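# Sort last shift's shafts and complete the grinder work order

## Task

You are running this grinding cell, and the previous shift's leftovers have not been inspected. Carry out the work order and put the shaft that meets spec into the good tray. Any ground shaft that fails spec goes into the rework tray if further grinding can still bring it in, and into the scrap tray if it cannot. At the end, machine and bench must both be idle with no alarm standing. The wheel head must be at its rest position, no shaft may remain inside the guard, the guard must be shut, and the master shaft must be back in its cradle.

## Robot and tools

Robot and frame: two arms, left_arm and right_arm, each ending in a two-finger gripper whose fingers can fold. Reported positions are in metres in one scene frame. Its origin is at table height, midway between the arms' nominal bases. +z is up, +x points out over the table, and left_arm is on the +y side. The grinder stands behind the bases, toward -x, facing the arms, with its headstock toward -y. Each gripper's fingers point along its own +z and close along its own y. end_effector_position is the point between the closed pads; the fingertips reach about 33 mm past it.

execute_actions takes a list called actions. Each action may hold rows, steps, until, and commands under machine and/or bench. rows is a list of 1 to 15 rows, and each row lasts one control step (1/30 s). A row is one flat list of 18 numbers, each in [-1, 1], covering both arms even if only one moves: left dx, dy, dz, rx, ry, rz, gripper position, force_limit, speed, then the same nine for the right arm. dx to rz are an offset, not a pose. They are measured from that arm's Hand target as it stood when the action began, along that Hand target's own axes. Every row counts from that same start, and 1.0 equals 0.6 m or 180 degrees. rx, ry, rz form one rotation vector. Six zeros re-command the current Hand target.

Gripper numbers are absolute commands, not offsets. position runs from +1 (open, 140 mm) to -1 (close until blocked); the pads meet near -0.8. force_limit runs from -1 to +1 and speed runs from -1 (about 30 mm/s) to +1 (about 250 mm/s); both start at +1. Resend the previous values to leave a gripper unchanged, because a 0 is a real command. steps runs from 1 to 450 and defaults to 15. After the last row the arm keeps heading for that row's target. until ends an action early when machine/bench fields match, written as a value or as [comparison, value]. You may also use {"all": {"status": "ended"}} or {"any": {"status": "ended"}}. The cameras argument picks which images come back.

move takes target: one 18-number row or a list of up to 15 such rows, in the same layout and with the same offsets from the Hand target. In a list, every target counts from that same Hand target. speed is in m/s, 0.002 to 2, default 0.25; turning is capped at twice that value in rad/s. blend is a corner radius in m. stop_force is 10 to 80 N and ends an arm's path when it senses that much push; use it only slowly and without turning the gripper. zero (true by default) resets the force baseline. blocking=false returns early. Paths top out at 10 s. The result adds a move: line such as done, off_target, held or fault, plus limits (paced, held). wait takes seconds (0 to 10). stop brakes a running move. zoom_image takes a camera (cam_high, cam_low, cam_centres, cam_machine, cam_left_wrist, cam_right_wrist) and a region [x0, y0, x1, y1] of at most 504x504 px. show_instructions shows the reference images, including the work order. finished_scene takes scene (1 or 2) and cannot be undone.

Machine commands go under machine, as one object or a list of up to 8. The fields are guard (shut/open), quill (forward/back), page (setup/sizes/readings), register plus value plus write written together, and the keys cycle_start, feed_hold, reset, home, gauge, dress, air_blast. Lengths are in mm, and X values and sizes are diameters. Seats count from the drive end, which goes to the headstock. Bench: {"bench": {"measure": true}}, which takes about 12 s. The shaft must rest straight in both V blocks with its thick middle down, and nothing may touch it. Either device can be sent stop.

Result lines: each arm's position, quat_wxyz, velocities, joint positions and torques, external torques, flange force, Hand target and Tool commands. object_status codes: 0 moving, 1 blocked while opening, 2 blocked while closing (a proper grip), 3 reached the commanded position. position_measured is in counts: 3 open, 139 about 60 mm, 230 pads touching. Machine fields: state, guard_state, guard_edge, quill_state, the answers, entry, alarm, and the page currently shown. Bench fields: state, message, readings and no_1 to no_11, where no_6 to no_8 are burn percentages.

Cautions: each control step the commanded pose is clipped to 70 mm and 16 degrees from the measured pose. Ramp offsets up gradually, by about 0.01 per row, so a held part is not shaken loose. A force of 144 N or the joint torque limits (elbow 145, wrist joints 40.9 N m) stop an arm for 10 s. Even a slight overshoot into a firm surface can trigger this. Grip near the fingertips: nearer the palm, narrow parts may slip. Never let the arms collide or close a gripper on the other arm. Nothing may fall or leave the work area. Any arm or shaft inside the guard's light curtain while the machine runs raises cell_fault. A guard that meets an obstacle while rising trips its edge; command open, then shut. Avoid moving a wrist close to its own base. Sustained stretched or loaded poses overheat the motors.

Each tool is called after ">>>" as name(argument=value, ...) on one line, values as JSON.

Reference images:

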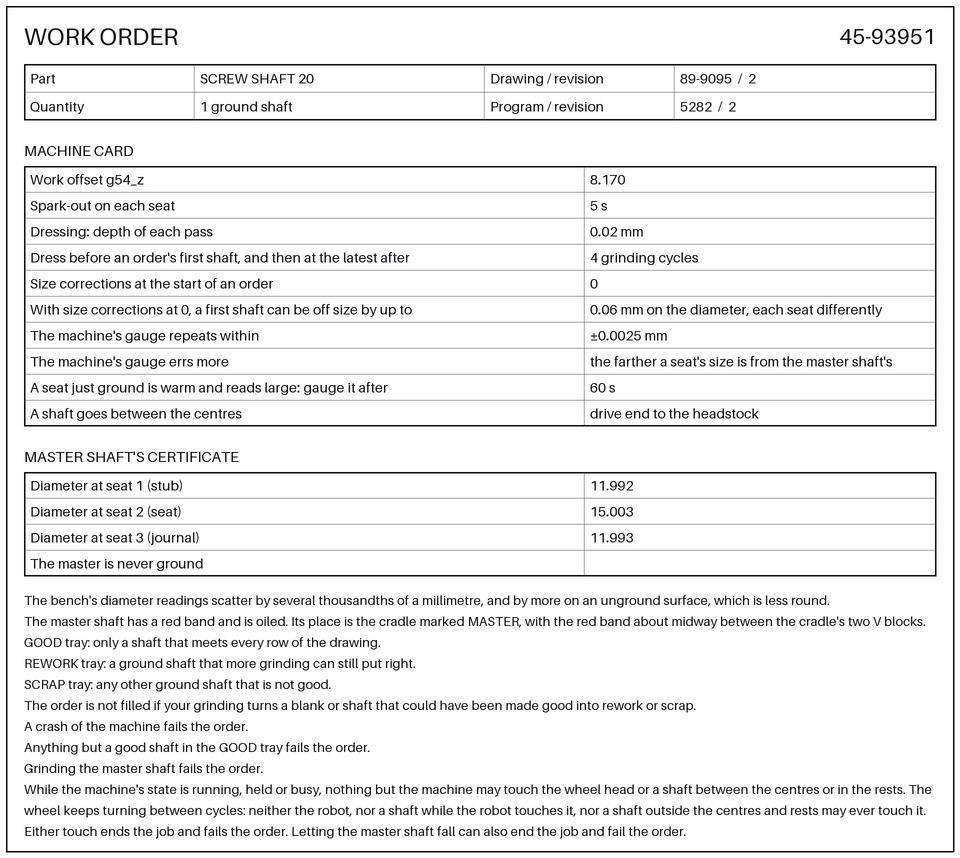

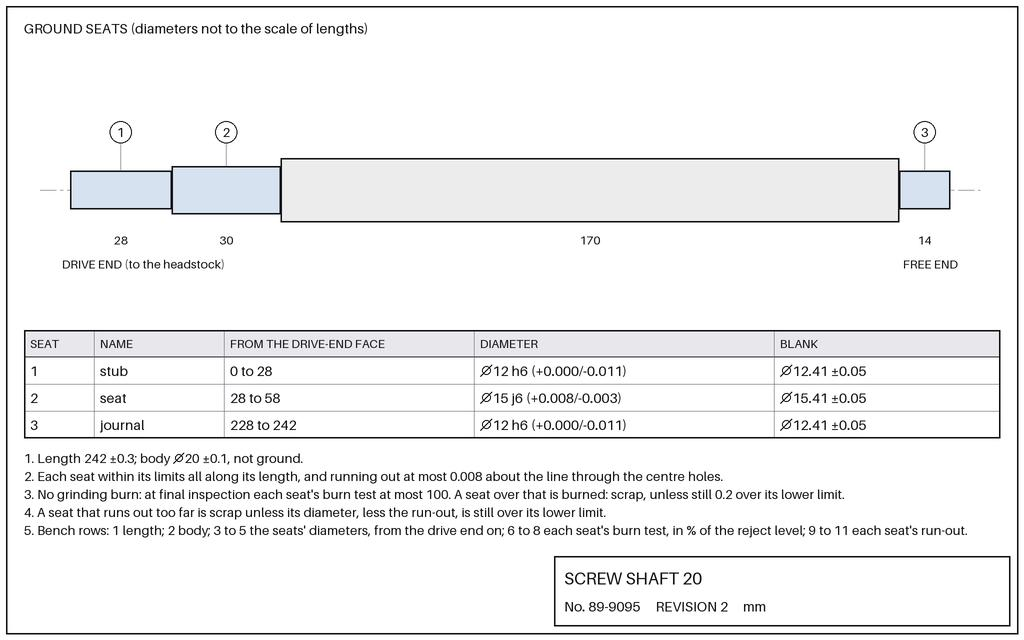

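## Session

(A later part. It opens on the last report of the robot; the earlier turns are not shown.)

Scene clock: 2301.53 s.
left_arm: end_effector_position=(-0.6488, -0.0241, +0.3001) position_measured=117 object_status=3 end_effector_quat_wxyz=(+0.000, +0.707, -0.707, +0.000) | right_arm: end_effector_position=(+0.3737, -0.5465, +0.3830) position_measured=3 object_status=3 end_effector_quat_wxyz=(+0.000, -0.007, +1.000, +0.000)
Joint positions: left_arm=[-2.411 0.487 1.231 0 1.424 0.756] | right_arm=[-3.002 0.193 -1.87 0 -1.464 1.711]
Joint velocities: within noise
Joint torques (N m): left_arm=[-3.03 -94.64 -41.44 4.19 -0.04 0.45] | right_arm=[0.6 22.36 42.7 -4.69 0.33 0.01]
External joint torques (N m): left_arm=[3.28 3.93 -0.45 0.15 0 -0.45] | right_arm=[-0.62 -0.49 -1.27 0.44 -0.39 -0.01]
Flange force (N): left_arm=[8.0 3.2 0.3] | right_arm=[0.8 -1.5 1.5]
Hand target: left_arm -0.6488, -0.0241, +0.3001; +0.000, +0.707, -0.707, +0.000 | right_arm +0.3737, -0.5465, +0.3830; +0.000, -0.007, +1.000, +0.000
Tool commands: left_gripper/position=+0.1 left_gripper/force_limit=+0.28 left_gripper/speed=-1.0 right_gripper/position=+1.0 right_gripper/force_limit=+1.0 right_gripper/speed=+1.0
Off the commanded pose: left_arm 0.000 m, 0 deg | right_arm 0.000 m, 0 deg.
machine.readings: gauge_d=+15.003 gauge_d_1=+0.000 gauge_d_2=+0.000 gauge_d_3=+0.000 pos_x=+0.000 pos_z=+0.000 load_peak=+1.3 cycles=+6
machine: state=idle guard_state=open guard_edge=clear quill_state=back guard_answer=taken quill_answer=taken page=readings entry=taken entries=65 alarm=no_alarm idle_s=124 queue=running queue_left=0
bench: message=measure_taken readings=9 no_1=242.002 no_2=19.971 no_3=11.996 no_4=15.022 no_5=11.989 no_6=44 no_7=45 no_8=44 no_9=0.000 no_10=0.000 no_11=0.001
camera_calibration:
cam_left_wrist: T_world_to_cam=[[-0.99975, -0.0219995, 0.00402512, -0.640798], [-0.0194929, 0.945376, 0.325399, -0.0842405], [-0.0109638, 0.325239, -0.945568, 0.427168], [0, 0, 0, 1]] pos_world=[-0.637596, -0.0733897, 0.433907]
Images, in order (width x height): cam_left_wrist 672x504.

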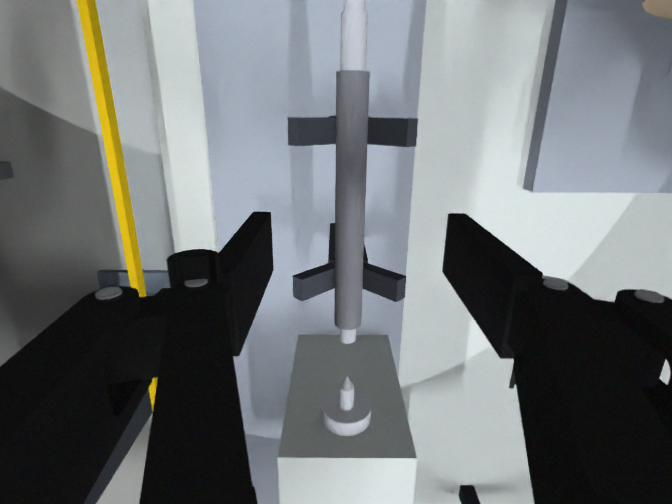

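Descend and grip.

>>> move(target=[0,0,0.167,0,0,0,0.1,0.28,-1,0,0,0,0,0,0,1,1,1], speed=0.06, cameras=["cam_left_wrist"])

>>> execute_actions(actions=[{"rows":[[0,0,0,0,0,0,-1,0.3,-1,0,0,0,0,0,0,1,1,1]],"steps":110}], cameras=["cam_left_wrist"])

Scene clock: 2309.87 s.
left_arm: end_effector_position=(-0.6488, -0.0241, +0.2000) position_measured=117 object_status=3 end_effector_quat_wxyz=(+0.000, +0.707, -0.707, +0.000) | right_arm: end_effector_position=(+0.3737, -0.5465, +0.3830) position_measured=3 object_status=3 end_effector_quat_wxyz=(+0.000, -0.007, +1.000, +0.000)
Joint positions: left_arm=[-2.411 0.525 1.356 0 1.261 0.756] | right_arm=[-3.002 0.193 -1.87 0 -1.464 1.711]
Joint velocities: within noise
Joint torques (N m): left_arm=[-3.08 -96.58 -39.53 4.04 0.06 0.46] | right_arm=[0.58 22.38 42.61 -4.66 0.32 0.03]
External joint torques (N m): left_arm=[3.09 3.96 -0.79 0.13 -0.1 -0.46] | right_arm=[-0.65 -0.56 -1.22 0.41 -0.37 -0.03]
Flange force (N): left_arm=[8.1 3.5 1.3] | right_arm=[0.6 -1.6 1.4]
Hand target: left_arm -0.6488, -0.0241, +0.1999; +0.000, +0.707, -0.707, +0.000 | right_arm +0.3737, -0.5465, +0.3830; +0.000, -0.007, +1.000, +0.000
Off the commanded pose: left_arm 0.000 m, 0 deg | right_arm 0.000 m, 0 deg.
machine.readings: gauge_d=+15.003 gauge_d_1=+0.000 gauge_d_2=+0.000 gauge_d_3=+0.000 pos_x=+0.000 pos_z=+0.000 load_peak=+1.3 cycles=+6
machine: state=idle guard_state=open guard_edge=clear quill_state=back guard_answer=taken quill_answer=taken page=readings entry=taken entries=65 alarm=no_alarm idle_s=132 queue=done queue_left=0
bench: message=measure_taken readings=9 no_1=242.002 no_2=19.971 no_3=11.996 no_4=15.022 no_5=11.989 no_6=44 no_7=45 no_8=44 no_9=0.000 no_10=0.000 no_11=0.001
move: done
camera_calibration:
cam_left_wrist: T_world_to_cam=[[-0.99975, -0.0219986, 0.00402544, -0.640395], [-0.0194919, 0.945376, 0.325399, -0.0516349], [-0.0109639, 0.325239, -0.945568, 0.332422], [0, 0, 0, 1]] pos_world=[-0.637596, -0.0733897, 0.333707]
Images, in order (width x height): cam_left_wrist 672x504.

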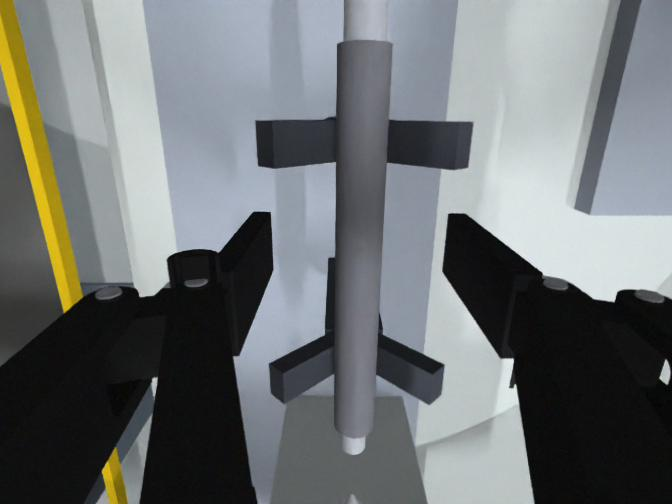

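Scene clock: 2313.73 s.
left_arm: end_effector_position=(-0.6488, -0.0241, +0.1999) position_measured=203 object_status=2 end_effector_quat_wxyz=(+0.000, +0.707, -0.707, +0.000) | right_arm: end_effector_position=(+0.3737, -0.5465, +0.3830) position_measured=3 object_status=3 end_effector_quat_wxyz=(+0.000, -0.007, +1.000, +0.000)
Joint positions: left_arm=[-2.411 0.525 1.356 0 1.261 0.756] | right_arm=[-3.002 0.193 -1.87 0 -1.464 1.711]
Joint velocities: within noise
Joint torques (N m): left_arm=[-4.03 -86.64 -35.86 3.35 -1.53 0.51] | right_arm=[0.66 22.29 42.69 -4.72 0.32 0.02]
External joint torques (N m): left_arm=[3.94 -5.43 -4.26 0.79 1.49 -0.51] | right_arm=[-0.7 -0.64 -1.32 0.47 -0.37 -0.02]
Flange force (N): left_arm=[5.4 -0.4 -9.7] | right_arm=[0.6 -1.7 1.6]
Hand target: left_arm -0.6488, -0.0241, +0.1999; +0.000, +0.707, -0.707, +0.000 | right_arm +0.3737, -0.5465, +0.3830; +0.000, -0.007, +1.000, +0.000
Off the commanded pose: left_arm 0.000 m, 0 deg | right_arm 0.000 m, 0 deg.
machine.readings: gauge_d=+15.003 gauge_d_1=+0.000 gauge_d_2=+0.000 gauge_d_3=+0.000 pos_x=+0.000 pos_z=+0.000 load_peak=+1.3 cycles=+6
machine: state=idle guard_state=open guard_edge=clear quill_state=back guard_answer=taken quill_answer=taken page=readings entry=taken entries=65 alarm=no_alarm idle_s=136 queue=done queue_left=0
bench: message=measure_taken readings=9 no_1=242.002 no_2=19.971 no_3=11.996 no_4=15.022 no_5=11.989 no_6=44 no_7=45 no_8=44 no_9=0.000 no_10=0.000 no_11=0.001
camera_calibration:
cam_left_wrist: T_world_to_cam=[[-0.99975, -0.0219995, 0.00402512, -0.640395], [-0.0194929, 0.945376, 0.325399, -0.0516355], [-0.0109638, 0.325239, -0.945568, 0.332422], [0, 0, 0, 1]] pos_world=[-0.637596, -0.0733897, 0.333707]
Images, in order (width x height): cam_left_wrist 672x504.

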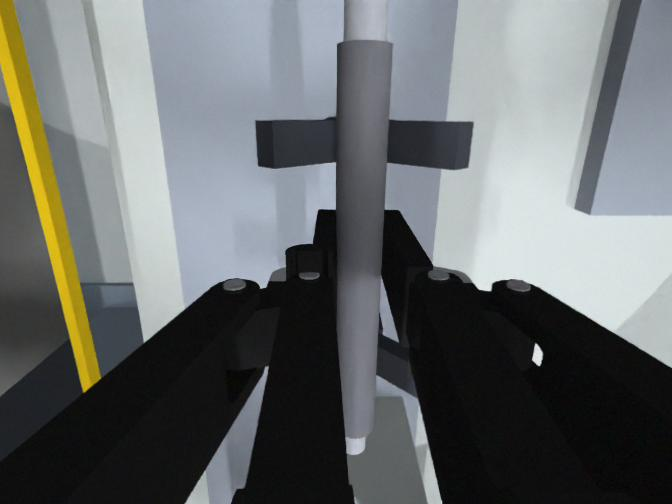

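>>> move(target=[[-0.0117,0,-0.0008,0,0,0,-1,0.3,-1,0,0,0,0,0,0,1,1,1],[-0.0117,0,-0.05,0,0,0,-1,0.3,-1,0,0,0,0,0,0,1,1,1]], speed=0.02, cameras=["cam_left_wrist"])

Scene clock: 2330.07 s.
left_arm: end_effector_position=(-0.6488, -0.0171, +0.2299) position_measured=203 object_status=2 end_effector_quat_wxyz=(+0.000, +0.707, -0.707, +0.000) | right_arm: end_effector_position=(+0.3737, -0.5465, +0.3830) position_measured=3 object_status=3 end_effector_quat_wxyz=(+0.000, -0.007, +1.000, +0.000)
Joint positions: left_arm=[-2.417 0.503 1.334 0 1.304 0.75] | right_arm=[-3.002 0.193 -1.87 0 -1.464 1.711]
Joint velocities: within noise
Joint torques (N m): left_arm=[-2.82 -99.43 -43.24 4.09 -0.15 0.44] | right_arm=[0.48 22.5 42.67 -4.71 0.28 0]
External joint torques (N m): left_arm=[2.84 8.31 2.42 0.13 0.11 -0.44] | right_arm=[-0.5 -1.05 -1.35 0.46 -0.33 0]
Flange force (N): left_arm=[7.3 3.2 6.3] | right_arm=[0.0 -1.1 1.8]
Hand target: left_arm -0.6488, -0.0171, +0.2299; +0.000, +0.707, -0.707, +0.000 | right_arm +0.3737, -0.5465, +0.3830; +0.000, -0.007, +1.000, +0.000
Off the commanded pose: left_arm 0.000 m, 0 deg | right_arm 0.000 m, 0 deg.
machine.readings: gauge_d=+15.003 gauge_d_1=+0.000 gauge_d_2=+0.000 gauge_d_3=+0.000 pos_x=+0.000 pos_z=+0.000 load_peak=+1.3 cycles=+6
machine: state=idle guard_state=open guard_edge=clear quill_state=back guard_answer=taken quill_answer=taken page=readings entry=taken entries=65 alarm=no_alarm idle_s=152 queue=done queue_left=0
bench: message=measure_taken readings=9 no_1=242.002 no_2=19.971 no_3=11.996 no_4=15.022 no_5=11.989 no_6=44 no_7=45 no_8=44 no_9=0.000 no_10=0.000 no_11=0.001
move: done
camera_calibration:
cam_left_wrist: T_world_to_cam=[[-0.99975, -0.0219995, 0.00402512, -0.640359], [-0.0194929, 0.945376, 0.325399, -0.0680771], [-0.0109638, 0.325239, -0.945568, 0.358385], [0, 0, 0, 1]] pos_world=[-0.637596, -0.0662897, 0.363607]
Images, in order (width x height): cam_left_wrist 672x504.

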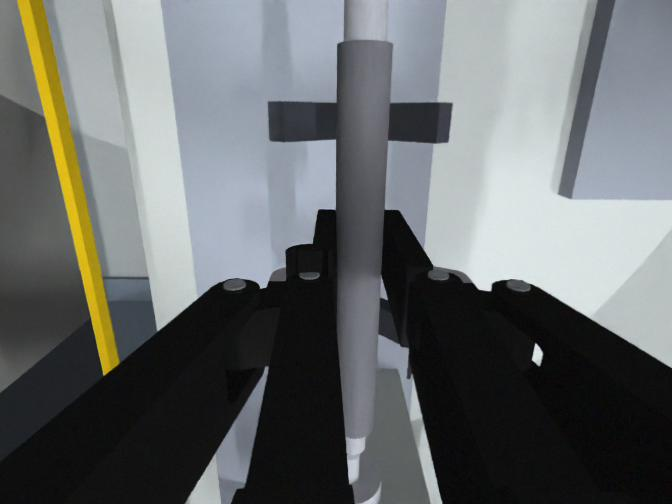

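>>> move(target=[[0,0,-0.4835,0,0,0,-1,0.3,-1,0,0,0,0,0,0,1,1,1],[0,-0.998,-0.4835,0,0,0,-1,0.3,-1,0,0,0,0,0,0,1,1,1]], speed=0.15, blend=[0.1,0], cameras=["cam_left_wrist"])

Scene clock: 2344.47 s.
left_arm: end_effector_position=(-0.0500, -0.0167, +0.5198) position_measured=203 object_status=2 end_effector_quat_wxyz=(+0.000, +0.707, -0.707, +0.000) | right_arm: end_effector_position=(+0.3737, -0.5465, +0.3830) position_measured=3 object_status=3 end_effector_quat_wxyz=(+0.000, -0.007, +1.000, +0.000)
Joint positions: left_arm=[-1.639 0.065 1.385 0 1.692 1.528] | right_arm=[-3.002 0.193 -1.87 0 -1.464 1.711]
Joint velocities: within noise
Joint torques (N m): left_arm=[-2.53 -54.27 -44.32 4.06 -0.09 0.47] | right_arm=[0.65 22.18 42.67 -4.64 0.24 0.04]
External joint torques (N m): left_arm=[2.55 5.1 2.21 0.26 0.04 -0.47] | right_arm=[-0.69 -0.3 -1.26 0.39 -0.3 -0.04]
Flange force (N): left_arm=[4.6 -3.6 3.4] | right_arm=[1.0 -1.7 1.6]
Hand target: left_arm -0.0499, -0.0167, +0.5199; +0.000, +0.707, -0.707, +0.000 | right_arm +0.3737, -0.5465, +0.3830; +0.000, -0.007, +1.000, +0.000
Off the commanded pose: left_arm 0.000 m, 0 deg | right_arm 0.000 m, 0 deg.
machine.readings: gauge_d=+15.003 gauge_d_1=+0.000 gauge_d_2=+0.000 gauge_d_3=+0.000 pos_x=+0.000 pos_z=+0.000 load_peak=+1.3 cycles=+6
machine: state=idle guard_state=open guard_edge=clear quill_state=back guard_answer=taken quill_answer=taken page=readings entry=taken entries=65 alarm=no_alarm idle_s=167 queue=done queue_left=0
bench: message=measure_taken readings=9 no_1=242.002 no_2=19.971 no_3=11.996 no_4=15.022 no_5=11.989 no_6=44 no_7=45 no_8=44 no_9=0.000 no_10=0.000 no_11=0.001
move: done
camera_calibration:
cam_left_wrist: T_world_to_cam=[[-0.999751, -0.0219662, 0.00393086, -0.0428032], [-0.0194921, 0.945377, 0.325397, -0.151147], [-0.0108639, 0.325239, -0.945569, 0.639039], [0, 0, 0, 1]] pos_world=[-0.0387963, -0.0658897, 0.653607]
Images, in order (width x height): cam_left_wrist 672x504.

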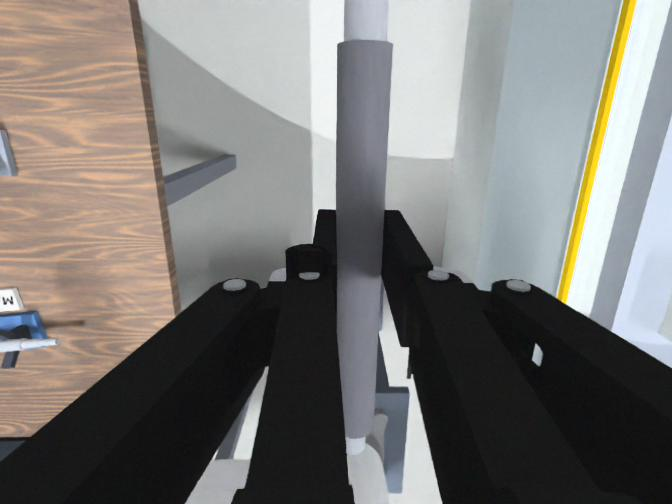

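>>> execute_actions(actions=[{"steps":5,"machine":{"guard":"shut"}}], cameras=[])

>>> move(target=[-0.011,-0.5833,0.033,0,0,0,-1,0.3,-1,0,0,0,0,0,0,1,1,1], speed=0.15, cameras=[])

>>> move(target=[-0.015,-0.4417,0.42,0,0,-0.5,-1,0.3,-1,0,0,0,0,0,0,1,1,1], speed=0.15, cameras=["cam_left_wrist","cam_high"])

Scene clock: 2357.83 s.
left_arm: end_effector_position=(-0.0499, -0.0167, +0.5199) position_measured=203 object_status=2 end_effector_quat_wxyz=(+0.000, +0.707, -0.707, +0.000) | right_arm: end_effector_position=(+0.3737, -0.5465, +0.3830) position_measured=3 object_status=3 end_effector_quat_wxyz=(+0.000, -0.007, +1.000, +0.000)
Joint positions: left_arm=[-1.638 0.065 1.385 0 1.692 1.528] | right_arm=[-3.002 0.193 -1.87 0 -1.464 1.711]
Joint velocities: within noise
Joint torques (N m): left_arm=[-2.97 -54.41 -44.32 4.12 -0.06 0.45] | right_arm=[0.63 22.54 42.58 -4.71 0.25 0.03]
External joint torques (N m): left_arm=[3.03 5.48 2.4 0.18 0.02 -0.46] | right_arm=[-0.66 -0.43 -1.07 0.45 -0.31 -0.03]
Flange force (N): left_arm=[4.9 -4.4 3.7] | right_arm=[0.6 -1.6 1.3]
Hand target: left_arm -0.0499, -0.0167, +0.5199; +0.000, +0.707, -0.707, +0.000 | right_arm +0.3737, -0.5465, +0.3830; +0.000, -0.007, +1.000, +0.000
Tool commands: left_gripper/position=-1.0 left_gripper/force_limit=+0.3 left_gripper/speed=-1.0 right_gripper/position=+1.0 right_gripper/force_limit=+1.0 right_gripper/speed=+1.0
Off the commanded pose: left_arm 0.000 m, 0 deg | right_arm 0.000 m, 0 deg.
machine.readings: gauge_d=+15.003 gauge_d_1=+0.000 gauge_d_2=+0.000 gauge_d_3=+0.000 pos_x=+0.000 pos_z=+0.000 load_peak=+1.3 cycles=+6
machine: state=idle guard_state=between guard_edge=clear quill_state=back guard_answer=taken quill_answer=taken page=readings entry=taken entries=65 alarm=no_alarm idle_s=180 queue=running queue_left=0
bench: message=measure_taken readings=9 no_1=242.002 no_2=19.971 no_3=11.996 no_4=15.022 no_5=11.989 no_6=44 no_7=45 no_8=44 no_9=0.000 no_10=0.000 no_11=0.001
No camera images: "cameras" was empty.

Scene clock: 2360.57 s.
left_arm: end_effector_position=(+0.3000, -0.0099, +0.5000) position_measured=203 object_status=2 end_effector_quat_wxyz=(+0.000, +0.707, -0.707, +0.000) | right_arm: end_effector_position=(+0.3737, -0.5465, +0.3830) position_measured=3 object_status=3 end_effector_quat_wxyz=(+0.000, -0.007, +1.000, +0.000)
Joint positions: left_arm=[-1.099 0.218 1.244 0 1.68 2.068] | right_arm=[-3.002 0.193 -1.87 0 -1.464 1.711]
Joint velocities: within noise
Joint torques (N m): left_arm=[-3.61 -70.74 -44.44 4.16 -0.08 0.46] | right_arm=[0.34 22.36 42.56 -4.67 0.31 -0.01]
External joint torques (N m): left_arm=[3.55 5.93 2.32 0.13 0.03 -0.46] | right_arm=[-0.42 -0.51 -1.16 0.42 -0.37 0.01]
Flange force (N): left_arm=[2.3 -6.6 3.6] | right_arm=[0.7 -1.0 1.4]
Hand target: left_arm +0.3000, -0.0099, +0.5000; +0.000, +0.707, -0.707, +0.000 | right_arm +0.3737, -0.5465, +0.3830; +0.000, -0.007, +1.000, +0.000
Off the commanded pose: left_arm 0.000 m, 0 deg | right_arm 0.000 m, 0 deg.
machine.readings: gauge_d=+15.003 gauge_d_1=+0.000 gauge_d_2=+0.000 gauge_d_3=+0.000 pos_x=+0.000 pos_z=+0.000 load_peak=+1.3 cycles=+6
machine: state=idle guard_state=shut guard_edge=clear quill_state=back guard_answer=taken quill_answer=taken page=readings entry=taken entries=65 alarm=no_alarm idle_s=183 queue=done queue_left=0
bench: message=measure_taken readings=9 no_1=242.002 no_2=19.971 no_3=11.996 no_4=15.022 no_5=11.989 no_6=44 no_7=45 no_8=44 no_9=0.000 no_10=0.000 no_11=0.001
move: done
No camera images: "cameras" was empty.

Scene clock: 2366.20 s.
left_arm: end_effector_position=(+0.5649, -0.0007, +0.2479) position_measured=203 object_status=2 end_effector_quat_wxyz=(+0.000, +1.000, +0.000, +0.000) | right_arm: end_effector_position=(+0.3737, -0.5465, +0.3830) position_measured=3 object_status=3 end_effector_quat_wxyz=(+0.000, -0.007, +1.000, +0.000)
Joint positions: left_arm=[-0.815 0.518 1.278 0 1.346 0.781] | right_arm=[-3.002 0.193 -1.87 0 -1.464 1.711]
Joint velocities: within noise
Joint torques (N m): left_arm=[-2.85 -101.5 -43.57 4.16 -0.04 0.44] | right_arm=[0.52 22.41 42.71 -4.74 0.28 0.03]
External joint torques (N m): left_arm=[2.74 8.68 2.38 0.09 0.01 -0.44] | right_arm=[-0.57 -0.52 -1.33 0.5 -0.33 -0.03]
Flange force (N): left_arm=[7.9 3.7 6.2] | right_arm=[0.8 -1.4 1.7]
Hand target: left_arm +0.5650, -0.0007, +0.2479; +0.000, +1.000, +0.000, +0.000 | right_arm +0.3737, -0.5465, +0.3830; +0.000, -0.007, +1.000, +0.000
Off the commanded pose: left_arm 0.000 m, 0 deg | right_arm 0.000 m, 0 deg.
machine.readings: gauge_d=+15.003 gauge_d_1=+0.000 gauge_d_2=+0.000 gauge_d_3=+0.000 pos_x=+0.000 pos_z=+0.000 load_peak=+1.3 cycles=+6
machine: state=idle guard_state=shut guard_edge=clear quill_state=back guard_answer=taken quill_answer=taken page=readings entry=taken entries=65 alarm=no_alarm idle_s=188 queue=done queue_left=0
bench: message=measure_taken readings=9 no_1=242.002 no_2=19.971 no_3=11.996 no_4=15.022 no_5=11.989 no_6=44 no_7=45 no_8=44 no_9=0.000 no_10=0.000 no_11=0.001
move: done
camera_calibration:
cam_left_wrist: T_world_to_cam=[[0.021934, -0.999752, 0.00382966, -0.00443222], [-0.945274, -0.0194912, 0.325694, 0.456462], [-0.325538, -0.0107639, -0.945468, 0.560948], [0, 0, 0, 1]] pos_world=[0.61419, 0.0105039, 0.381708]
Images, in order (width x height): cam_high 672x504, cam_left_wrist 672x504.

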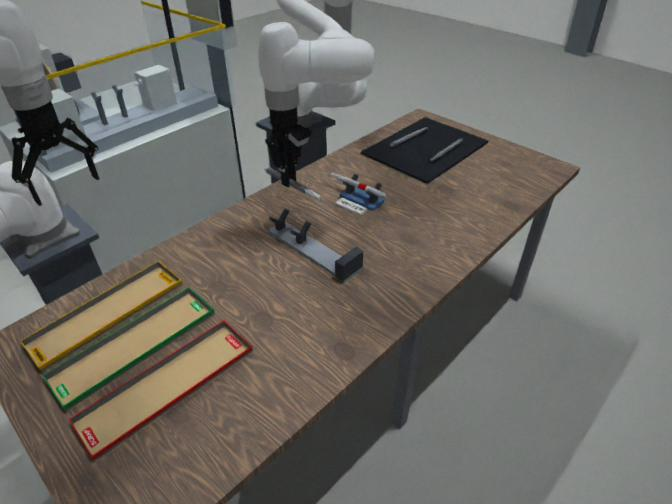

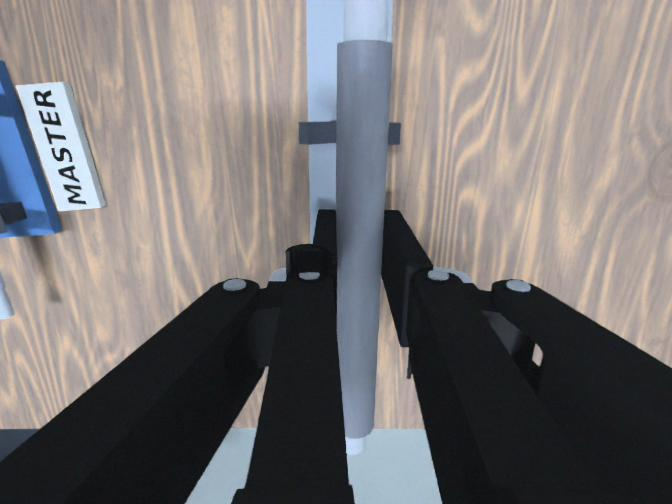

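>>> move(target=[0,0.0013,0.18,0,0,0,-1,0.3,-1,0,0,0,0,0,0,1,1,1], speed=0.1, cameras=[])

>>> move(target=[0,0,0.1025,0,0,0,-1,0.3,-1,0,0,0,0,0,0,1,1,1], speed=0.015, stop_force=10, cameras=["cam_left_wrist"])

Scene clock: 2373.07 s.
left_arm: end_effector_position=(+0.5650, -0.0014, +0.1399) position_measured=203 object_status=2 end_effector_quat_wxyz=(+0.000, +1.000, +0.000, +0.000) | right_arm: end_effector_position=(+0.3737, -0.5465, +0.3830) position_measured=3 object_status=3 end_effector_quat_wxyz=(+0.000, -0.007, +1.000, +0.000)
Joint positions: left_arm=[-0.816 0.573 1.392 0 1.177 0.78] | right_arm=[-3.002 0.193 -1.87 0 -1.464 1.711]
Joint velocities: within noise
Joint torques (N m): left_arm=[-2.62 -104.25 -41.26 3.89 0.02 0.5] | right_arm=[0.53 22.38 42.59 -4.67 0.28 0.02]
External joint torques (N m): left_arm=[2.74 7.8 1.85 0.19 -0.07 -0.5] | right_arm=[-0.55 -0.51 -1.19 0.42 -0.34 -0.02]
Flange force (N): left_arm=[7.1 3.0 6.7] | right_arm=[0.6 -1.3 1.4]
Hand target: left_arm +0.5650, -0.0014, +0.1399; +0.000, +1.000, +0.000, +0.000 | right_arm +0.3737, -0.5465, +0.3830; +0.000, -0.007, +1.000, +0.000
Off the commanded pose: left_arm 0.000 m, 0 deg | right_arm 0.000 m, 0 deg.
machine.readings: gauge_d=+15.003 gauge_d_1=+0.000 gauge_d_2=+0.000 gauge_d_3=+0.000 pos_x=+0.000 pos_z=+0.000 load_peak=+1.3 cycles=+6
machine: state=idle guard_state=shut guard_edge=clear quill_state=back guard_answer=taken quill_answer=taken page=readings entry=taken entries=65 alarm=no_alarm idle_s=195 queue=done queue_left=0
bench: message=measure_taken readings=9 no_1=242.002 no_2=19.971 no_3=11.996 no_4=15.022 no_5=11.989 no_6=44 no_7=45 no_8=44 no_9=0.000 no_10=0.000 no_11=0.001
move: done
No camera images: "cameras" was empty.

Scene clock: 2377.70 s.
left_arm: end_effector_position=(+0.5650, -0.0015, +0.0800) position_measured=203 object_status=2 end_effector_quat_wxyz=(+0.000, +1.000, +0.000, +0.000) | right_arm: end_effector_position=(+0.3737, -0.5465, +0.3830) position_measured=3 object_status=3 end_effector_quat_wxyz=(+0.000, -0.007, +1.000, +0.000)
Joint positions: left_arm=[-0.816 0.615 1.441 0 1.087 0.78] | right_arm=[-3.002 0.193 -1.87 0 -1.464 1.711]
Joint velocities: within noise
Joint torques (N m): left_arm=[-3.28 -80.27 -29.75 3.84 -3.28 0.66] | right_arm=[0.52 22.6 42.64 -4.69 0.24 0.05]
External joint torques (N m): left_arm=[3.21 -17.27 -7.53 0.01 3.25 -0.66] | right_arm=[-0.46 -1.01 -1.27 0.45 -0.29 -0.05]
Flange force (N): left_arm=[0.1 -4.0 -23.3] | right_arm=[-0.1 -1.1 1.8]
Hand target: left_arm +0.5650, -0.0015, +0.0800; +0.000, +1.000, +0.000, +0.000 (not the last commanded pose) | right_arm +0.3737, -0.5465, +0.3830; +0.000, -0.007, +1.000, +0.000
Off the commanded pose: left_arm 0.002 m, 0 deg | right_arm 0.000 m, 0 deg.
machine.readings: gauge_d=+15.003 gauge_d_1=+0.000 gauge_d_2=+0.000 gauge_d_3=+0.000 pos_x=+0.000 pos_z=+0.000 load_peak=+1.3 cycles=+6
machine: state=idle guard_state=shut guard_edge=clear quill_state=back guard_answer=taken quill_answer=taken page=readings entry=taken entries=65 alarm=no_alarm idle_s=200 queue=done queue_left=0
bench: message=measure_taken readings=9 no_1=242.002 no_2=19.971 no_3=11.996 no_4=15.022 no_5=11.989 no_6=44 no_7=45 no_8=44 no_9=0.000 no_10=0.000 no_11=0.001
move: contact (left_arm)
camera_calibration:
cam_left_wrist: T_world_to_cam=[[0.0220273, -0.99975, 0.00379872, -0.00463967], [-0.945303, -0.0195905, 0.325604, 0.511201], [-0.325449, -0.0107631, -0.945499, 0.402052], [0, 0, 0, 1]] pos_world=[0.61419, 0.00970353, 0.213708]
Images, in order (width x height): cam_left_wrist 672x504.

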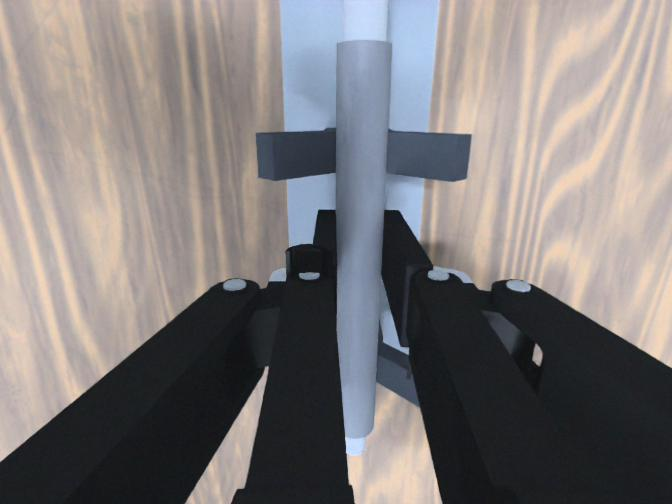

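Contact at 0.080. Raise 1.3 mm, open, retreat.

>>> move(target=[0,0,-0.0022,0,0,0,-1,0.3,-1,0,0,0,0,0,0,1,1,1], speed=0.02, cameras=[])

>>> execute_actions(actions=[{"rows":[[0,0,0,0,0,0,0.1,0.28,-1,0,0,0,0,0,0,1,1,1]],"steps":75}], cameras=[])

>>> move(target=[0,0,-0.5,0,0,0,0.1,0.28,-1,0,0,0,0,0,0,1,1,1], speed=0.1, cameras=["cam_left_wrist"])

>>> execute_actions(actions=[{"bench":{"measure":true},"steps":450,"until":{"bench":{"readings":[">",9]}}}], cameras=[])

>>> execute_actions(actions=[{"bench":{"measure":true},"steps":450,"until":{"bench":{"readings":[">",10]}}}], cameras=[])

>>> execute_actions(actions=[{"bench":{"measure":true},"steps":450,"until":{"bench":{"readings":[">",11]}}}], cameras=[])

>>> execute_actions(actions=[{"bench":{"measure":true},"steps":450,"until":{"bench":{"readings":[">",12]}}}], cameras=["cam_right_wrist"])

Scene clock: 2396.03 s.
left_arm: end_effector_position=(+0.5650, -0.0015, +0.0812) position_measured=203 object_status=2 end_effector_quat_wxyz=(+0.000, +1.000, +0.000, +0.000) | right_arm: end_effector_position=(+0.3737, -0.5465, +0.3830) position_measured=3 object_status=3 end_effector_quat_wxyz=(+0.000, -0.007, +1.000, +0.000)
Joint positions: left_arm=[-0.816 0.614 1.44 0 1.088 0.78] | right_arm=[-3.002 0.193 -1.87 0 -1.464 1.711]
Joint velocities: within noise
Joint torques (N m): left_arm=[-2.6 -106.17 -39.24 3.71 -0.04 0.47] | right_arm=[0.71 22.4 42.64 -4.65 0.26 0.01]
External joint torques (N m): left_arm=[2.31 8.17 1.75 0.15 0.01 -0.47] | right_arm=[-0.72 -0.44 -1.22 0.4 -0.32 -0.01]
Flange force (N): left_arm=[7.0 3.6 7.4] | right_arm=[0.8 -1.7 1.5]
Hand target: left_arm +0.5650, -0.0015, +0.0813; +0.000, +1.000, +0.000, +0.000 | right_arm +0.3737, -0.5465, +0.3830; +0.000, -0.007, +1.000, +0.000
Off the commanded pose: left_arm 0.000 m, 0 deg | right_arm 0.000 m, 0 deg.
machine.readings: gauge_d=+15.003 gauge_d_1=+0.000 gauge_d_2=+0.000 gauge_d_3=+0.000 pos_x=+0.000 pos_z=+0.000 load_peak=+1.3 cycles=+6
machine: state=idle guard_state=shut guard_edge=clear quill_state=back guard_answer=taken quill_answer=taken page=readings entry=taken entries=65 alarm=no_alarm idle_s=218 queue=done queue_left=0
bench: message=measure_taken readings=9 no_1=242.002 no_2=19.971 no_3=11.996 no_4=15.022 no_5=11.989 no_6=44 no_7=45 no_8=44 no_9=0.000 no_10=0.000 no_11=0.001
move: done
No camera images: "cameras" was empty.

Scene clock: 2398.73 s.
left_arm: end_effector_position=(+0.5650, -0.0015, +0.0813) position_measured=117 object_status=3 end_effector_quat_wxyz=(+0.000, +1.000, +0.000, +0.000) | right_arm: end_effector_position=(+0.3737, -0.5465, +0.3830) position_measured=3 object_status=3 end_effector_quat_wxyz=(+0.000, -0.007, +1.000, +0.000)
Joint positions: left_arm=[-0.816 0.614 1.44 0 1.088 0.78] | right_arm=[-3.002 0.193 -1.87 0 -1.464 1.711]
Joint velocities: within noise
Joint torques (N m): left_arm=[-3.17 -101.75 -36.92 3.73 -0.06 0.48] | right_arm=[0.65 22.33 42.57 -4.73 0.29 -0.02]
External joint torques (N m): left_arm=[3.38 3.61 -0.64 0.15 0.03 -0.48] | right_arm=[-0.61 -0.89 -1.24 0.49 -0.34 0.02]
Flange force (N): left_arm=[7.4 2.3 2.2] | right_arm=[0.1 -1.4 1.6]
Hand target: left_arm +0.5650, -0.0015, +0.0813; +0.000, +1.000, +0.000, +0.000 | right_arm +0.3737, -0.5465, +0.3830; +0.000, -0.007, +1.000, +0.000
Off the commanded pose: left_arm 0.000 m, 0 deg | right_arm 0.000 m, 0 deg.
machine.readings: gauge_d=+15.003 gauge_d_1=+0.000 gauge_d_2=+0.000 gauge_d_3=+0.000 pos_x=+0.000 pos_z=+0.000 load_peak=+1.3 cycles=+6
machine: state=idle guard_state=shut guard_edge=clear quill_state=back guard_answer=taken quill_answer=taken page=readings entry=taken entries=65 alarm=no_alarm idle_s=220 queue=done queue_left=0
bench: message=measure_taken readings=9 no_1=242.002 no_2=19.971 no_3=11.996 no_4=15.022 no_5=11.989 no_6=44 no_7=45 no_8=44 no_9=0.000 no_10=0.000 no_11=0.001
No camera images: "cameras" was empty.

Scene clock: 2402.13 s.
left_arm: end_effector_position=(+0.5650, -0.0014, +0.3813) position_measured=117 object_status=3 end_effector_quat_wxyz=(+0.000, +1.000, +0.000, +0.000) | right_arm: end_effector_position=(+0.3737, -0.5465, +0.3830) position_measured=3 object_status=3 end_effector_quat_wxyz=(+0.000, -0.007, +1.000, +0.000)
Joint positions: left_arm=[-0.816 0.493 1.076 0 1.573 0.78] | right_arm=[-3.002 0.193 -1.87 0 -1.464 1.711]
Joint velocities: within noise
Joint torques (N m): left_arm=[-2.68 -95.52 -41.76 4.24 -0.08 0.45] | right_arm=[0.54 22.57 42.74 -4.7 0.27 0.02]
External joint torques (N m): left_arm=[3.09 3.58 -0.73 0.17 0.03 -0.45] | right_arm=[-0.54 -0.55 -1.29 0.45 -0.33 -0.02]
Flange force (N): left_arm=[8.5 3.7 -1.4] | right_arm=[0.7 -1.3 1.6]
Hand target: left_arm +0.5650, -0.0015, +0.3813; +0.000, +1.000, +0.000, +0.000 | right_arm +0.3737, -0.5465, +0.3830; +0.000, -0.007, +1.000, +0.000
Off the commanded pose: left_arm 0.000 m, 0 deg | right_arm 0.000 m, 0 deg.
machine.readings: gauge_d=+15.003 gauge_d_1=+0.000 gauge_d_2=+0.000 gauge_d_3=+0.000 pos_x=+0.000 pos_z=+0.000 load_peak=+1.3 cycles=+6
machine: state=idle guard_state=shut guard_edge=clear quill_state=back guard_answer=taken quill_answer=taken page=readings entry=taken entries=65 alarm=no_alarm idle_s=224 queue=done queue_left=0
bench: message=measure_taken readings=9 no_1=242.002 no_2=19.971 no_3=11.996 no_4=15.022 no_5=11.989 no_6=44 no_7=45 no_8=44 no_9=0.000 no_10=0.000 no_11=0.001
move: done
camera_calibration:
cam_left_wrist: T_world_to_cam=[[0.0220273, -0.99975, 0.00379872, -0.00578643], [-0.945303, -0.0195905, 0.325604, 0.413191], [-0.325449, -0.0107631, -0.945499, 0.686964], [0, 0, 0, 1]] pos_world=[0.61429, 0.00970353, 0.515008]
Images, in order (width x height): cam_left_wrist 672x504.

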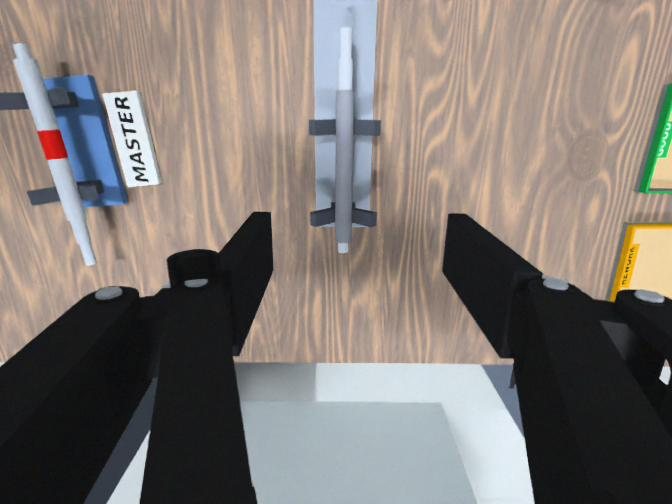

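Scene clock: 2414.33 s.
left_arm: end_effector_position=(+0.5650, -0.0015, +0.3813) position_measured=117 object_status=3 end_effector_quat_wxyz=(+0.000, +1.000, +0.000, +0.000) | right_arm: end_effector_position=(+0.3737, -0.5465, +0.3830) position_measured=3 object_status=3 end_effector_quat_wxyz=(+0.000, -0.007, +1.000, +0.000)
Joint positions: left_arm=[-0.816 0.493 1.076 0 1.573 0.78] | right_arm=[-3.002 0.193 -1.87 0 -1.464 1.711]
Joint velocities: within noise
Joint torques (N m): left_arm=[-2.67 -95.79 -41.83 4.29 -0.09 0.4] | right_arm=[0.82 22.69 42.65 -4.69 0.3 0.03]
External joint torques (N m): left_arm=[2.88 2.04 -1.2 0.16 0.06 -0.4] | right_arm=[-0.76 -1.15 -1.29 0.45 -0.35 -0.03]
Flange force (N): left_arm=[7.3 2.8 -2.3] | right_arm=[-0.4 -1.8 1.7]
Hand target: left_arm +0.5650, -0.0015, +0.3813; +0.000, +1.000, +0.000, +0.000 | right_arm +0.3737, -0.5465, +0.3830; +0.000, -0.007, +1.000, +0.000
Tool commands: left_gripper/position=+0.1 left_gripper/force_limit=+0.28 left_gripper/speed=-1.0 right_gripper/position=+1.0 right_gripper/force_limit=+1.0 right_gripper/speed=+1.0
Off the commanded pose: left_arm 0.000 m, 0 deg | right_arm 0.000 m, 0 deg.
machine.readings: gauge_d=+15.003 gauge_d_1=+0.000 gauge_d_2=+0.000 gauge_d_3=+0.000 pos_x=+0.000 pos_z=+0.000 load_peak=+1.3 cycles=+6
machine: state=idle guard_state=shut guard_edge=clear quill_state=back guard_answer=taken quill_answer=taken page=readings entry=taken entries=65 alarm=no_alarm idle_s=236 queue=done queue_left=0
bench: message=measure_taken readings=10 no_1=242.003 no_2=19.976 no_3=11.994 no_4=15.007 no_5=11.999 no_6=47 no_7=45 no_8=46 no_9=0.001 no_10=0.003 no_11=0.001
No camera images: "cameras" was empty.

Scene clock: 2426.53 s.
left_arm: end_effector_position=(+0.5650, -0.0015, +0.3813) position_measured=117 object_status=3 end_effector_quat_wxyz=(+0.000, +1.000, +0.000, +0.000) | right_arm: end_effector_position=(+0.3737, -0.5465, +0.3830) position_measured=3 object_status=3 end_effector_quat_wxyz=(+0.000, -0.007, +1.000, +0.000)
Joint positions: left_arm=[-0.816 0.493 1.076 0 1.573 0.78] | right_arm=[-3.002 0.193 -1.87 0 -1.464 1.711]
Joint velocities: within noise
Joint torques (N m): left_arm=[-2.75 -95.53 -41.93 4.21 -0.07 0.43] | right_arm=[0.67 22.35 42.68 -4.72 0.27 0.03]
External joint torques (N m): left_arm=[2.92 3.47 -0.55 0.19 0.03 -0.43] | right_arm=[-0.74 -0.19 -1.13 0.46 -0.32 -0.03]
Flange force (N): left_arm=[7.9 3.3 -1.0] | right_arm=[1.0 -1.8 1.3]
Hand target: left_arm +0.5650, -0.0015, +0.3813; +0.000, +1.000, +0.000, +0.000 | right_arm +0.3737, -0.5465, +0.3830; +0.000, -0.007, +1.000, +0.000
Tool commands: left_gripper/position=+0.1 left_gripper/force_limit=+0.28 left_gripper/speed=-1.0 right_gripper/position=+1.0 right_gripper/force_limit=+1.0 right_gripper/speed=+1.0
Off the commanded pose: left_arm 0.000 m, 0 deg | right_arm 0.000 m, 0 deg.
machine.readings: gauge_d=+15.003 gauge_d_1=+0.000 gauge_d_2=+0.000 gauge_d_3=+0.000 pos_x=+0.000 pos_z=+0.000 load_peak=+1.3 cycles=+6
machine: state=idle guard_state=shut guard_edge=clear quill_state=back guard_answer=taken quill_answer=taken page=readings entry=taken entries=65 alarm=no_alarm idle_s=248 queue=done queue_left=0
bench: message=measure_taken readings=11 no_1=242.000 no_2=19.971 no_3=12.004 no_4=15.000 no_5=11.990 no_6=46 no_7=46 no_8=46 no_9=0.003 no_10=0.001 no_11=0.003
No camera images: "cameras" was empty.

Scene clock: 2438.73 s.
left_arm: end_effector_position=(+0.5650, -0.0015, +0.3813) position_measured=117 object_status=3 end_effector_quat_wxyz=(+0.000, +1.000, +0.000, +0.000) | right_arm: end_effector_position=(+0.3737, -0.5465, +0.3830) position_measured=3 object_status=3 end_effector_quat_wxyz=(+0.000, -0.007, +1.000, +0.000)
Joint positions: left_arm=[-0.816 0.493 1.076 0 1.573 0.78] | right_arm=[-3.002 0.193 -1.87 0 -1.464 1.711]
Joint velocities: within noise
Joint torques (N m): left_arm=[-3.11 -95.8 -41.93 4.19 -0.1 0.43] | right_arm=[0.53 22.59 42.68 -4.72 0.29 0.01]
External joint torques (N m): left_arm=[3.12 3.97 -0.4 0.19 0.06 -0.43] | right_arm=[-0.51 -0.73 -1.29 0.48 -0.35 -0.01]
Flange force (N): left_arm=[8.4 3.6 -0.9] | right_arm=[0.4 -1.2 1.6]
Hand target: left_arm +0.5650, -0.0015, +0.3813; +0.000, +1.000, +0.000, +0.000 | right_arm +0.3737, -0.5465, +0.3830; +0.000, -0.007, +1.000, +0.000
Tool commands: left_gripper/position=+0.1 left_gripper/force_limit=+0.28 left_gripper/speed=-1.0 right_gripper/position=+1.0 right_gripper/force_limit=+1.0 right_gripper/speed=+1.0
Off the commanded pose: left_arm 0.000 m, 0 deg | right_arm 0.000 m, 0 deg.
machine.readings: gauge_d=+15.003 gauge_d_1=+0.000 gauge_d_2=+0.000 gauge_d_3=+0.000 pos_x=+0.000 pos_z=+0.000 load_peak=+1.3 cycles=+6
machine: state=idle guard_state=shut guard_edge=clear quill_state=back guard_answer=taken quill_answer=taken page=readings entry=taken entries=65 alarm=no_alarm idle_s=260 queue=done queue_left=0
bench: message=measure_taken readings=12 no_1=241.999 no_2=19.972 no_3=12.003 no_4=15.012 no_5=11.991 no_6=44 no_7=45 no_8=48 no_9=0.001 no_10=0.000 no_11=0.003
No camera images: "cameras" was empty.

Scene clock: 2450.93 s.
left_arm: end_effector_position=(+0.5650, -0.0015, +0.3813) position_measured=117 object_status=3 end_effector_quat_wxyz=(+0.000, +1.000, +0.000, +0.000) | right_arm: end_effector_position=(+0.3737, -0.5465, +0.3830) position_measured=3 object_status=3 end_effector_quat_wxyz=(+0.000, -0.007, +1.000, +0.000)
Joint positions: left_arm=[-0.816 0.493 1.076 0 1.573 0.78] | right_arm=[-3.002 0.193 -1.87 0 -1.464 1.711]
Joint velocities: within noise
Joint torques (N m): left_arm=[-3.1 -96.08 -41.74 4.17 -0.05 0.44] | right_arm=[0.41 22.43 42.59 -4.73 0.28 0.05]
External joint torques (N m): left_arm=[3.31 4.32 -0.65 0.22 0.01 -0.44] | right_arm=[-0.46 -0.68 -1.25 0.49 -0.33 -0.05]
Flange force (N): left_arm=[9.5 4.3 -1.2] | right_arm=[0.5 -1.2 1.6]
Hand target: left_arm +0.5650, -0.0015, +0.3813; +0.000, +1.000, +0.000, +0.000 | right_arm +0.3737, -0.5465, +0.3830; +0.000, -0.007, +1.000, +0.000
Tool commands: left_gripper/position=+0.1 left_gripper/force_limit=+0.28 left_gripper/speed=-1.0 right_gripper/position=+1.0 right_gripper/force_limit=+1.0 right_gripper/speed=+1.0
Off the commanded pose: left_arm 0.000 m, 0 deg | right_arm 0.000 m, 0 deg.
machine.readings: gauge_d=+15.003 gauge_d_1=+0.000 gauge_d_2=+0.000 gauge_d_3=+0.000 pos_x=+0.000 pos_z=+0.000 load_peak=+1.3 cycles=+6
machine: state=idle guard_state=shut guard_edge=clear quill_state=back guard_answer=taken quill_answer=taken page=readings entry=taken entries=65 alarm=no_alarm idle_s=272 queue=done queue_left=0
bench: message=measure_taken readings=13 no_1=241.996 no_2=19.974 no_3=11.992 no_4=15.005 no_5=11.994 no_6=44 no_7=47 no_8=43 no_9=0.001 no_10=0.000 no_11=0.000
Images, in order (width x height): cam_right_wrist 672x504.

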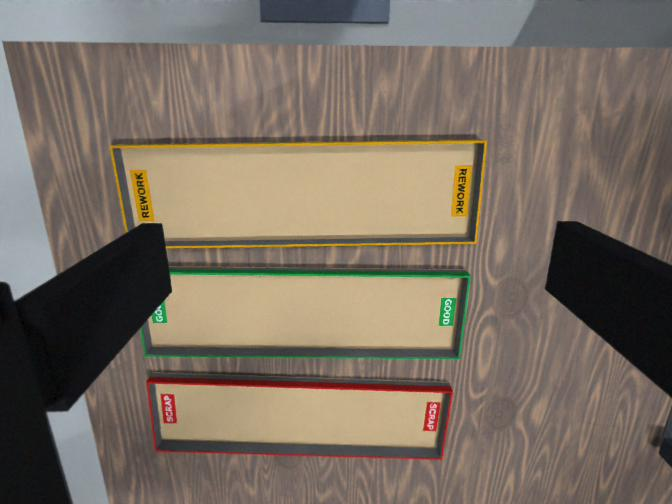

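>>> move(target=[-0.1917,-0.5833,-0.1167,0,0,0,0.1,0.28,-1,0,0,0,0,0,0,0.1,0.28,-1], speed=0.2, cameras=[])

>>> move(target=[0,0,0,0,0,0,0.1,0.28,-1,-0.3188,0.9083,0.0883,0,0,0,0.1,0.28,-1], speed=0.2, cameras=["cam_right_wrist","cam_high"])

Scene clock: 2478.77 s.
left_arm: end_effector_position=(+0.4498, +0.3484, +0.4513) position_measured=117 object_status=3 end_effector_quat_wxyz=(+0.000, +1.000, +0.000, +0.000) | right_arm: end_effector_position=(+0.3737, -0.5465, +0.3830) position_measured=117 object_status=0 end_effector_quat_wxyz=(+0.000, -0.007, +1.000, +0.000)
Joint positions: left_arm=[-0.514 -0.001 1.577 0 1.567 1.082] | right_arm=[-3.002 0.193 -1.87 0 -1.464 1.711]
Joint velocities: within noise
Joint torques (N m): left_arm=[-2.71 -44.31 -41.96 4.17 -0.09 0.41] | right_arm=[0.62 22.42 42.63 -4.72 0.29 0.02]
External joint torques (N m): left_arm=[2.66 2.2 -0.37 0.19 0.04 -0.4] | right_arm=[-0.54 -0.97 -1.27 0.48 -0.34 -0.02]
Flange force (N): left_arm=[5.7 -1.9 -0.7] | right_arm=[0.0 -1.3 1.6]
Hand target: left_arm +0.4498, +0.3484, +0.4513; +0.000, +1.000, +0.000, +0.000 | right_arm +0.3737, -0.5465, +0.3830; +0.000, -0.007, +1.000, +0.000
Off the commanded pose: left_arm 0.000 m, 0 deg | right_arm 0.000 m, 0 deg.
machine.readings: gauge_d=+15.003 gauge_d_1=+0.000 gauge_d_2=+0.000 gauge_d_3=+0.000 pos_x=+0.000 pos_z=+0.000 load_peak=+1.3 cycles=+6
machine: state=idle guard_state=shut guard_edge=clear quill_state=back guard_answer=taken quill_answer=taken page=readings entry=taken entries=65 alarm=no_alarm idle_s=300 queue=done queue_left=0
bench: message=measure_taken readings=13 no_1=241.996 no_2=19.974 no_3=11.992 no_4=15.005 no_5=11.994 no_6=44 no_7=47 no_8=43 no_9=0.001 no_10=0.000 no_11=0.000
move: done
No camera images: "cameras" was empty.

Scene clock: 2482.17 s.
left_arm: end_effector_position=(+0.4498, +0.3484, +0.4513) position_measured=117 object_status=3 end_effector_quat_wxyz=(+0.000, +1.000, +0.000, +0.000) | right_arm: end_effector_position=(+0.5578, +0.0009, +0.3302) position_measured=117 object_status=3 end_effector_quat_wxyz=(+0.000, -0.007, +1.000, +0.000)
Joint positions: left_arm=[-0.514 -0.001 1.577 0 1.567 1.082] | right_arm=[-2.364 -0.491 -1.17 0 -1.48 2.349]
Joint velocities: within noise
Joint torques (N m): left_arm=[-2.77 -44.36 -41.72 4.21 -0.04 0.46] | right_arm=[0.69 93.62 42.83 -4.66 0.33 -0.01]
External joint torques (N m): left_arm=[2.74 2.13 -0.7 0.17 -0.01 -0.46] | right_arm=[-0.65 -3.26 -1.28 0.43 -0.37 0.01]
Flange force (N): left_arm=[6.1 -1.7 -1.2] | right_arm=[-2.5 1.2 1.9]
Hand target: left_arm +0.4498, +0.3484, +0.4513; +0.000, +1.000, +0.000, +0.000 | right_arm +0.5578, +0.0009, +0.3302; +0.000, -0.007, +1.000, +0.000
Off the commanded pose: left_arm 0.000 m, 0 deg | right_arm 0.000 m, 0 deg.
machine.readings: gauge_d=+15.003 gauge_d_1=+0.000 gauge_d_2=+0.000 gauge_d_3=+0.000 pos_x=+0.000 pos_z=+0.000 load_peak=+1.3 cycles=+6
machine: state=idle guard_state=shut guard_edge=clear quill_state=back guard_answer=taken quill_answer=taken page=readings entry=taken entries=65 alarm=no_alarm idle_s=303 queue=done queue_left=0
bench: message=measure_taken readings=13 no_1=241.996 no_2=19.974 no_3=11.992 no_4=15.005 no_5=11.994 no_6=44 no_7=47 no_8=43 no_9=0.001 no_10=0.000 no_11=0.000
move: done
camera_calibration:
cam_right_wrist: T_world_to_cam=[[-0.0139732, 0.999894, 0.00410985, 0.015918], [0.944566, 0.0118514, 0.328107, -0.631787], [0.328024, 0.00846673, -0.944631, 0.271607], [0, 0, 0, 1]] pos_world=[0.507893, -0.0107283, 0.463797]
Images, in order (width x height): cam_high 672x504, cam_right_wrist 672x504.

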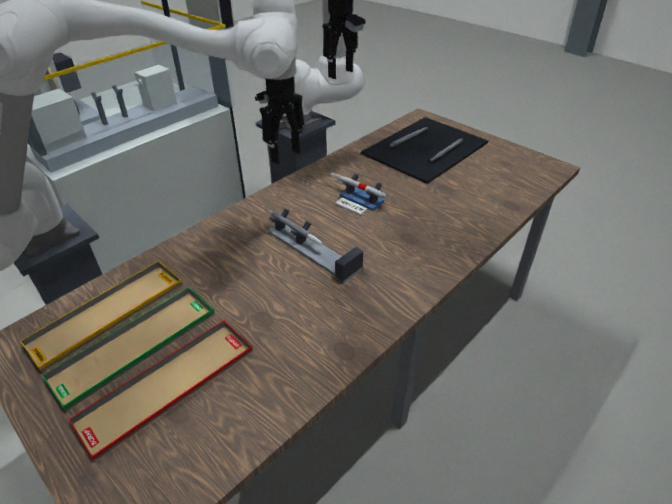

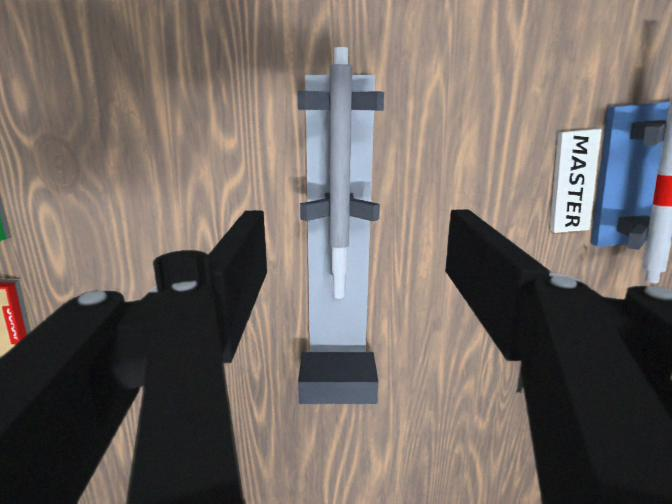

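>>> move(target=[[0,0,0,0,0,0,0.1,0.28,-1,0,-0.3,0,0,0,0,-1,0.28,-1],[0,0,0,0,0,0,0.1,0.28,-1,0,-0.3,0.42,0,0,0,-1,0.28,-1]], speed=0.15, cameras=["cam_right_wrist"])

Scene clock: 2502.73 s.
left_arm: end_effector_position=(+0.4498, +0.3484, +0.4513) position_measured=117 object_status=3 end_effector_quat_wxyz=(+0.000, +1.000, +0.000, +0.000) | right_arm: end_effector_position=(+0.5603, -0.1791, +0.0782) position_measured=232 object_status=3 end_effector_quat_wxyz=(+0.000, -0.007, +1.000, +0.000)
Joint positions: left_arm=[-0.514 -0.001 1.577 0 1.567 1.082] | right_arm=[-2.538 -0.461 -1.7 0 -0.98 2.175]
Joint velocities: within noise
Joint torques (N m): left_arm=[-2.99 -44.21 -41.84 4.18 -0.13 0.42] | right_arm=[0.34 82.61 35.41 -3.93 0.39 0.04]
External joint torques (N m): left_arm=[2.77 1.86 -0.62 0.19 0.08 -0.42] | right_arm=[-0.25 -2.1 -0.73 0.39 -0.44 -0.04]
Flange force (N): left_arm=[5.6 -2.1 -1.2] | right_arm=[-1.6 0.5 1.7]
Hand target: left_arm +0.4498, +0.3484, +0.4513; +0.000, +1.000, +0.000, +0.000 | right_arm +0.5603, -0.1791, +0.0782; +0.000, -0.007, +1.000, +0.000
Off the commanded pose: left_arm 0.000 m, 0 deg | right_arm 0.000 m, 0 deg.
machine.readings: gauge_d=+15.003 gauge_d_1=+0.000 gauge_d_2=+0.000 gauge_d_3=+0.000 pos_x=+0.000 pos_z=+0.000 load_peak=+1.3 cycles=+6
machine: state=idle guard_state=shut guard_edge=clear quill_state=back guard_answer=taken quill_answer=taken page=readings entry=taken entries=65 alarm=no_alarm idle_s=323 queue=done queue_left=0
bench: message=measure_taken readings=13 no_1=241.996 no_2=19.974 no_3=11.992 no_4=15.005 no_5=11.994 no_6=44 no_7=47 no_8=43 no_9=0.001 no_10=0.000 no_11=0.000
move: done
camera_calibration:
cam_right_wrist: T_world_to_cam=[[-0.0141006, 0.999892, 0.00417109, 0.19702], [0.944564, 0.0119516, 0.328109, -0.549345], [0.328024, 0.0085664, -0.944631, 0.0343765], [0, 0, 0, 1]] pos_world=[0.510393, -0.190728, 0.211896]
Images, in order (width x height): cam_right_wrist 672x504.

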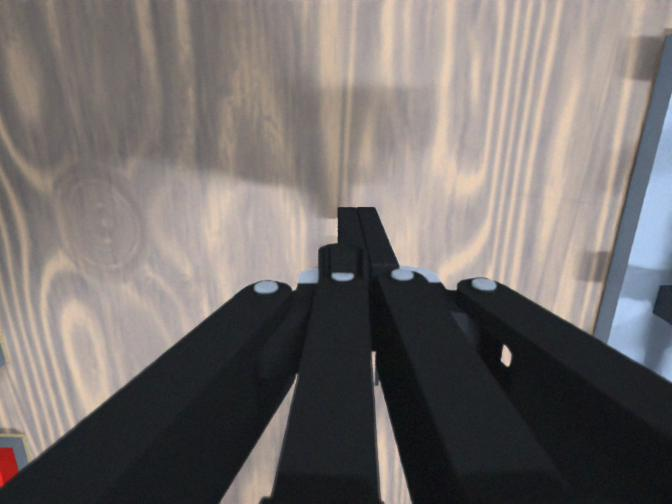

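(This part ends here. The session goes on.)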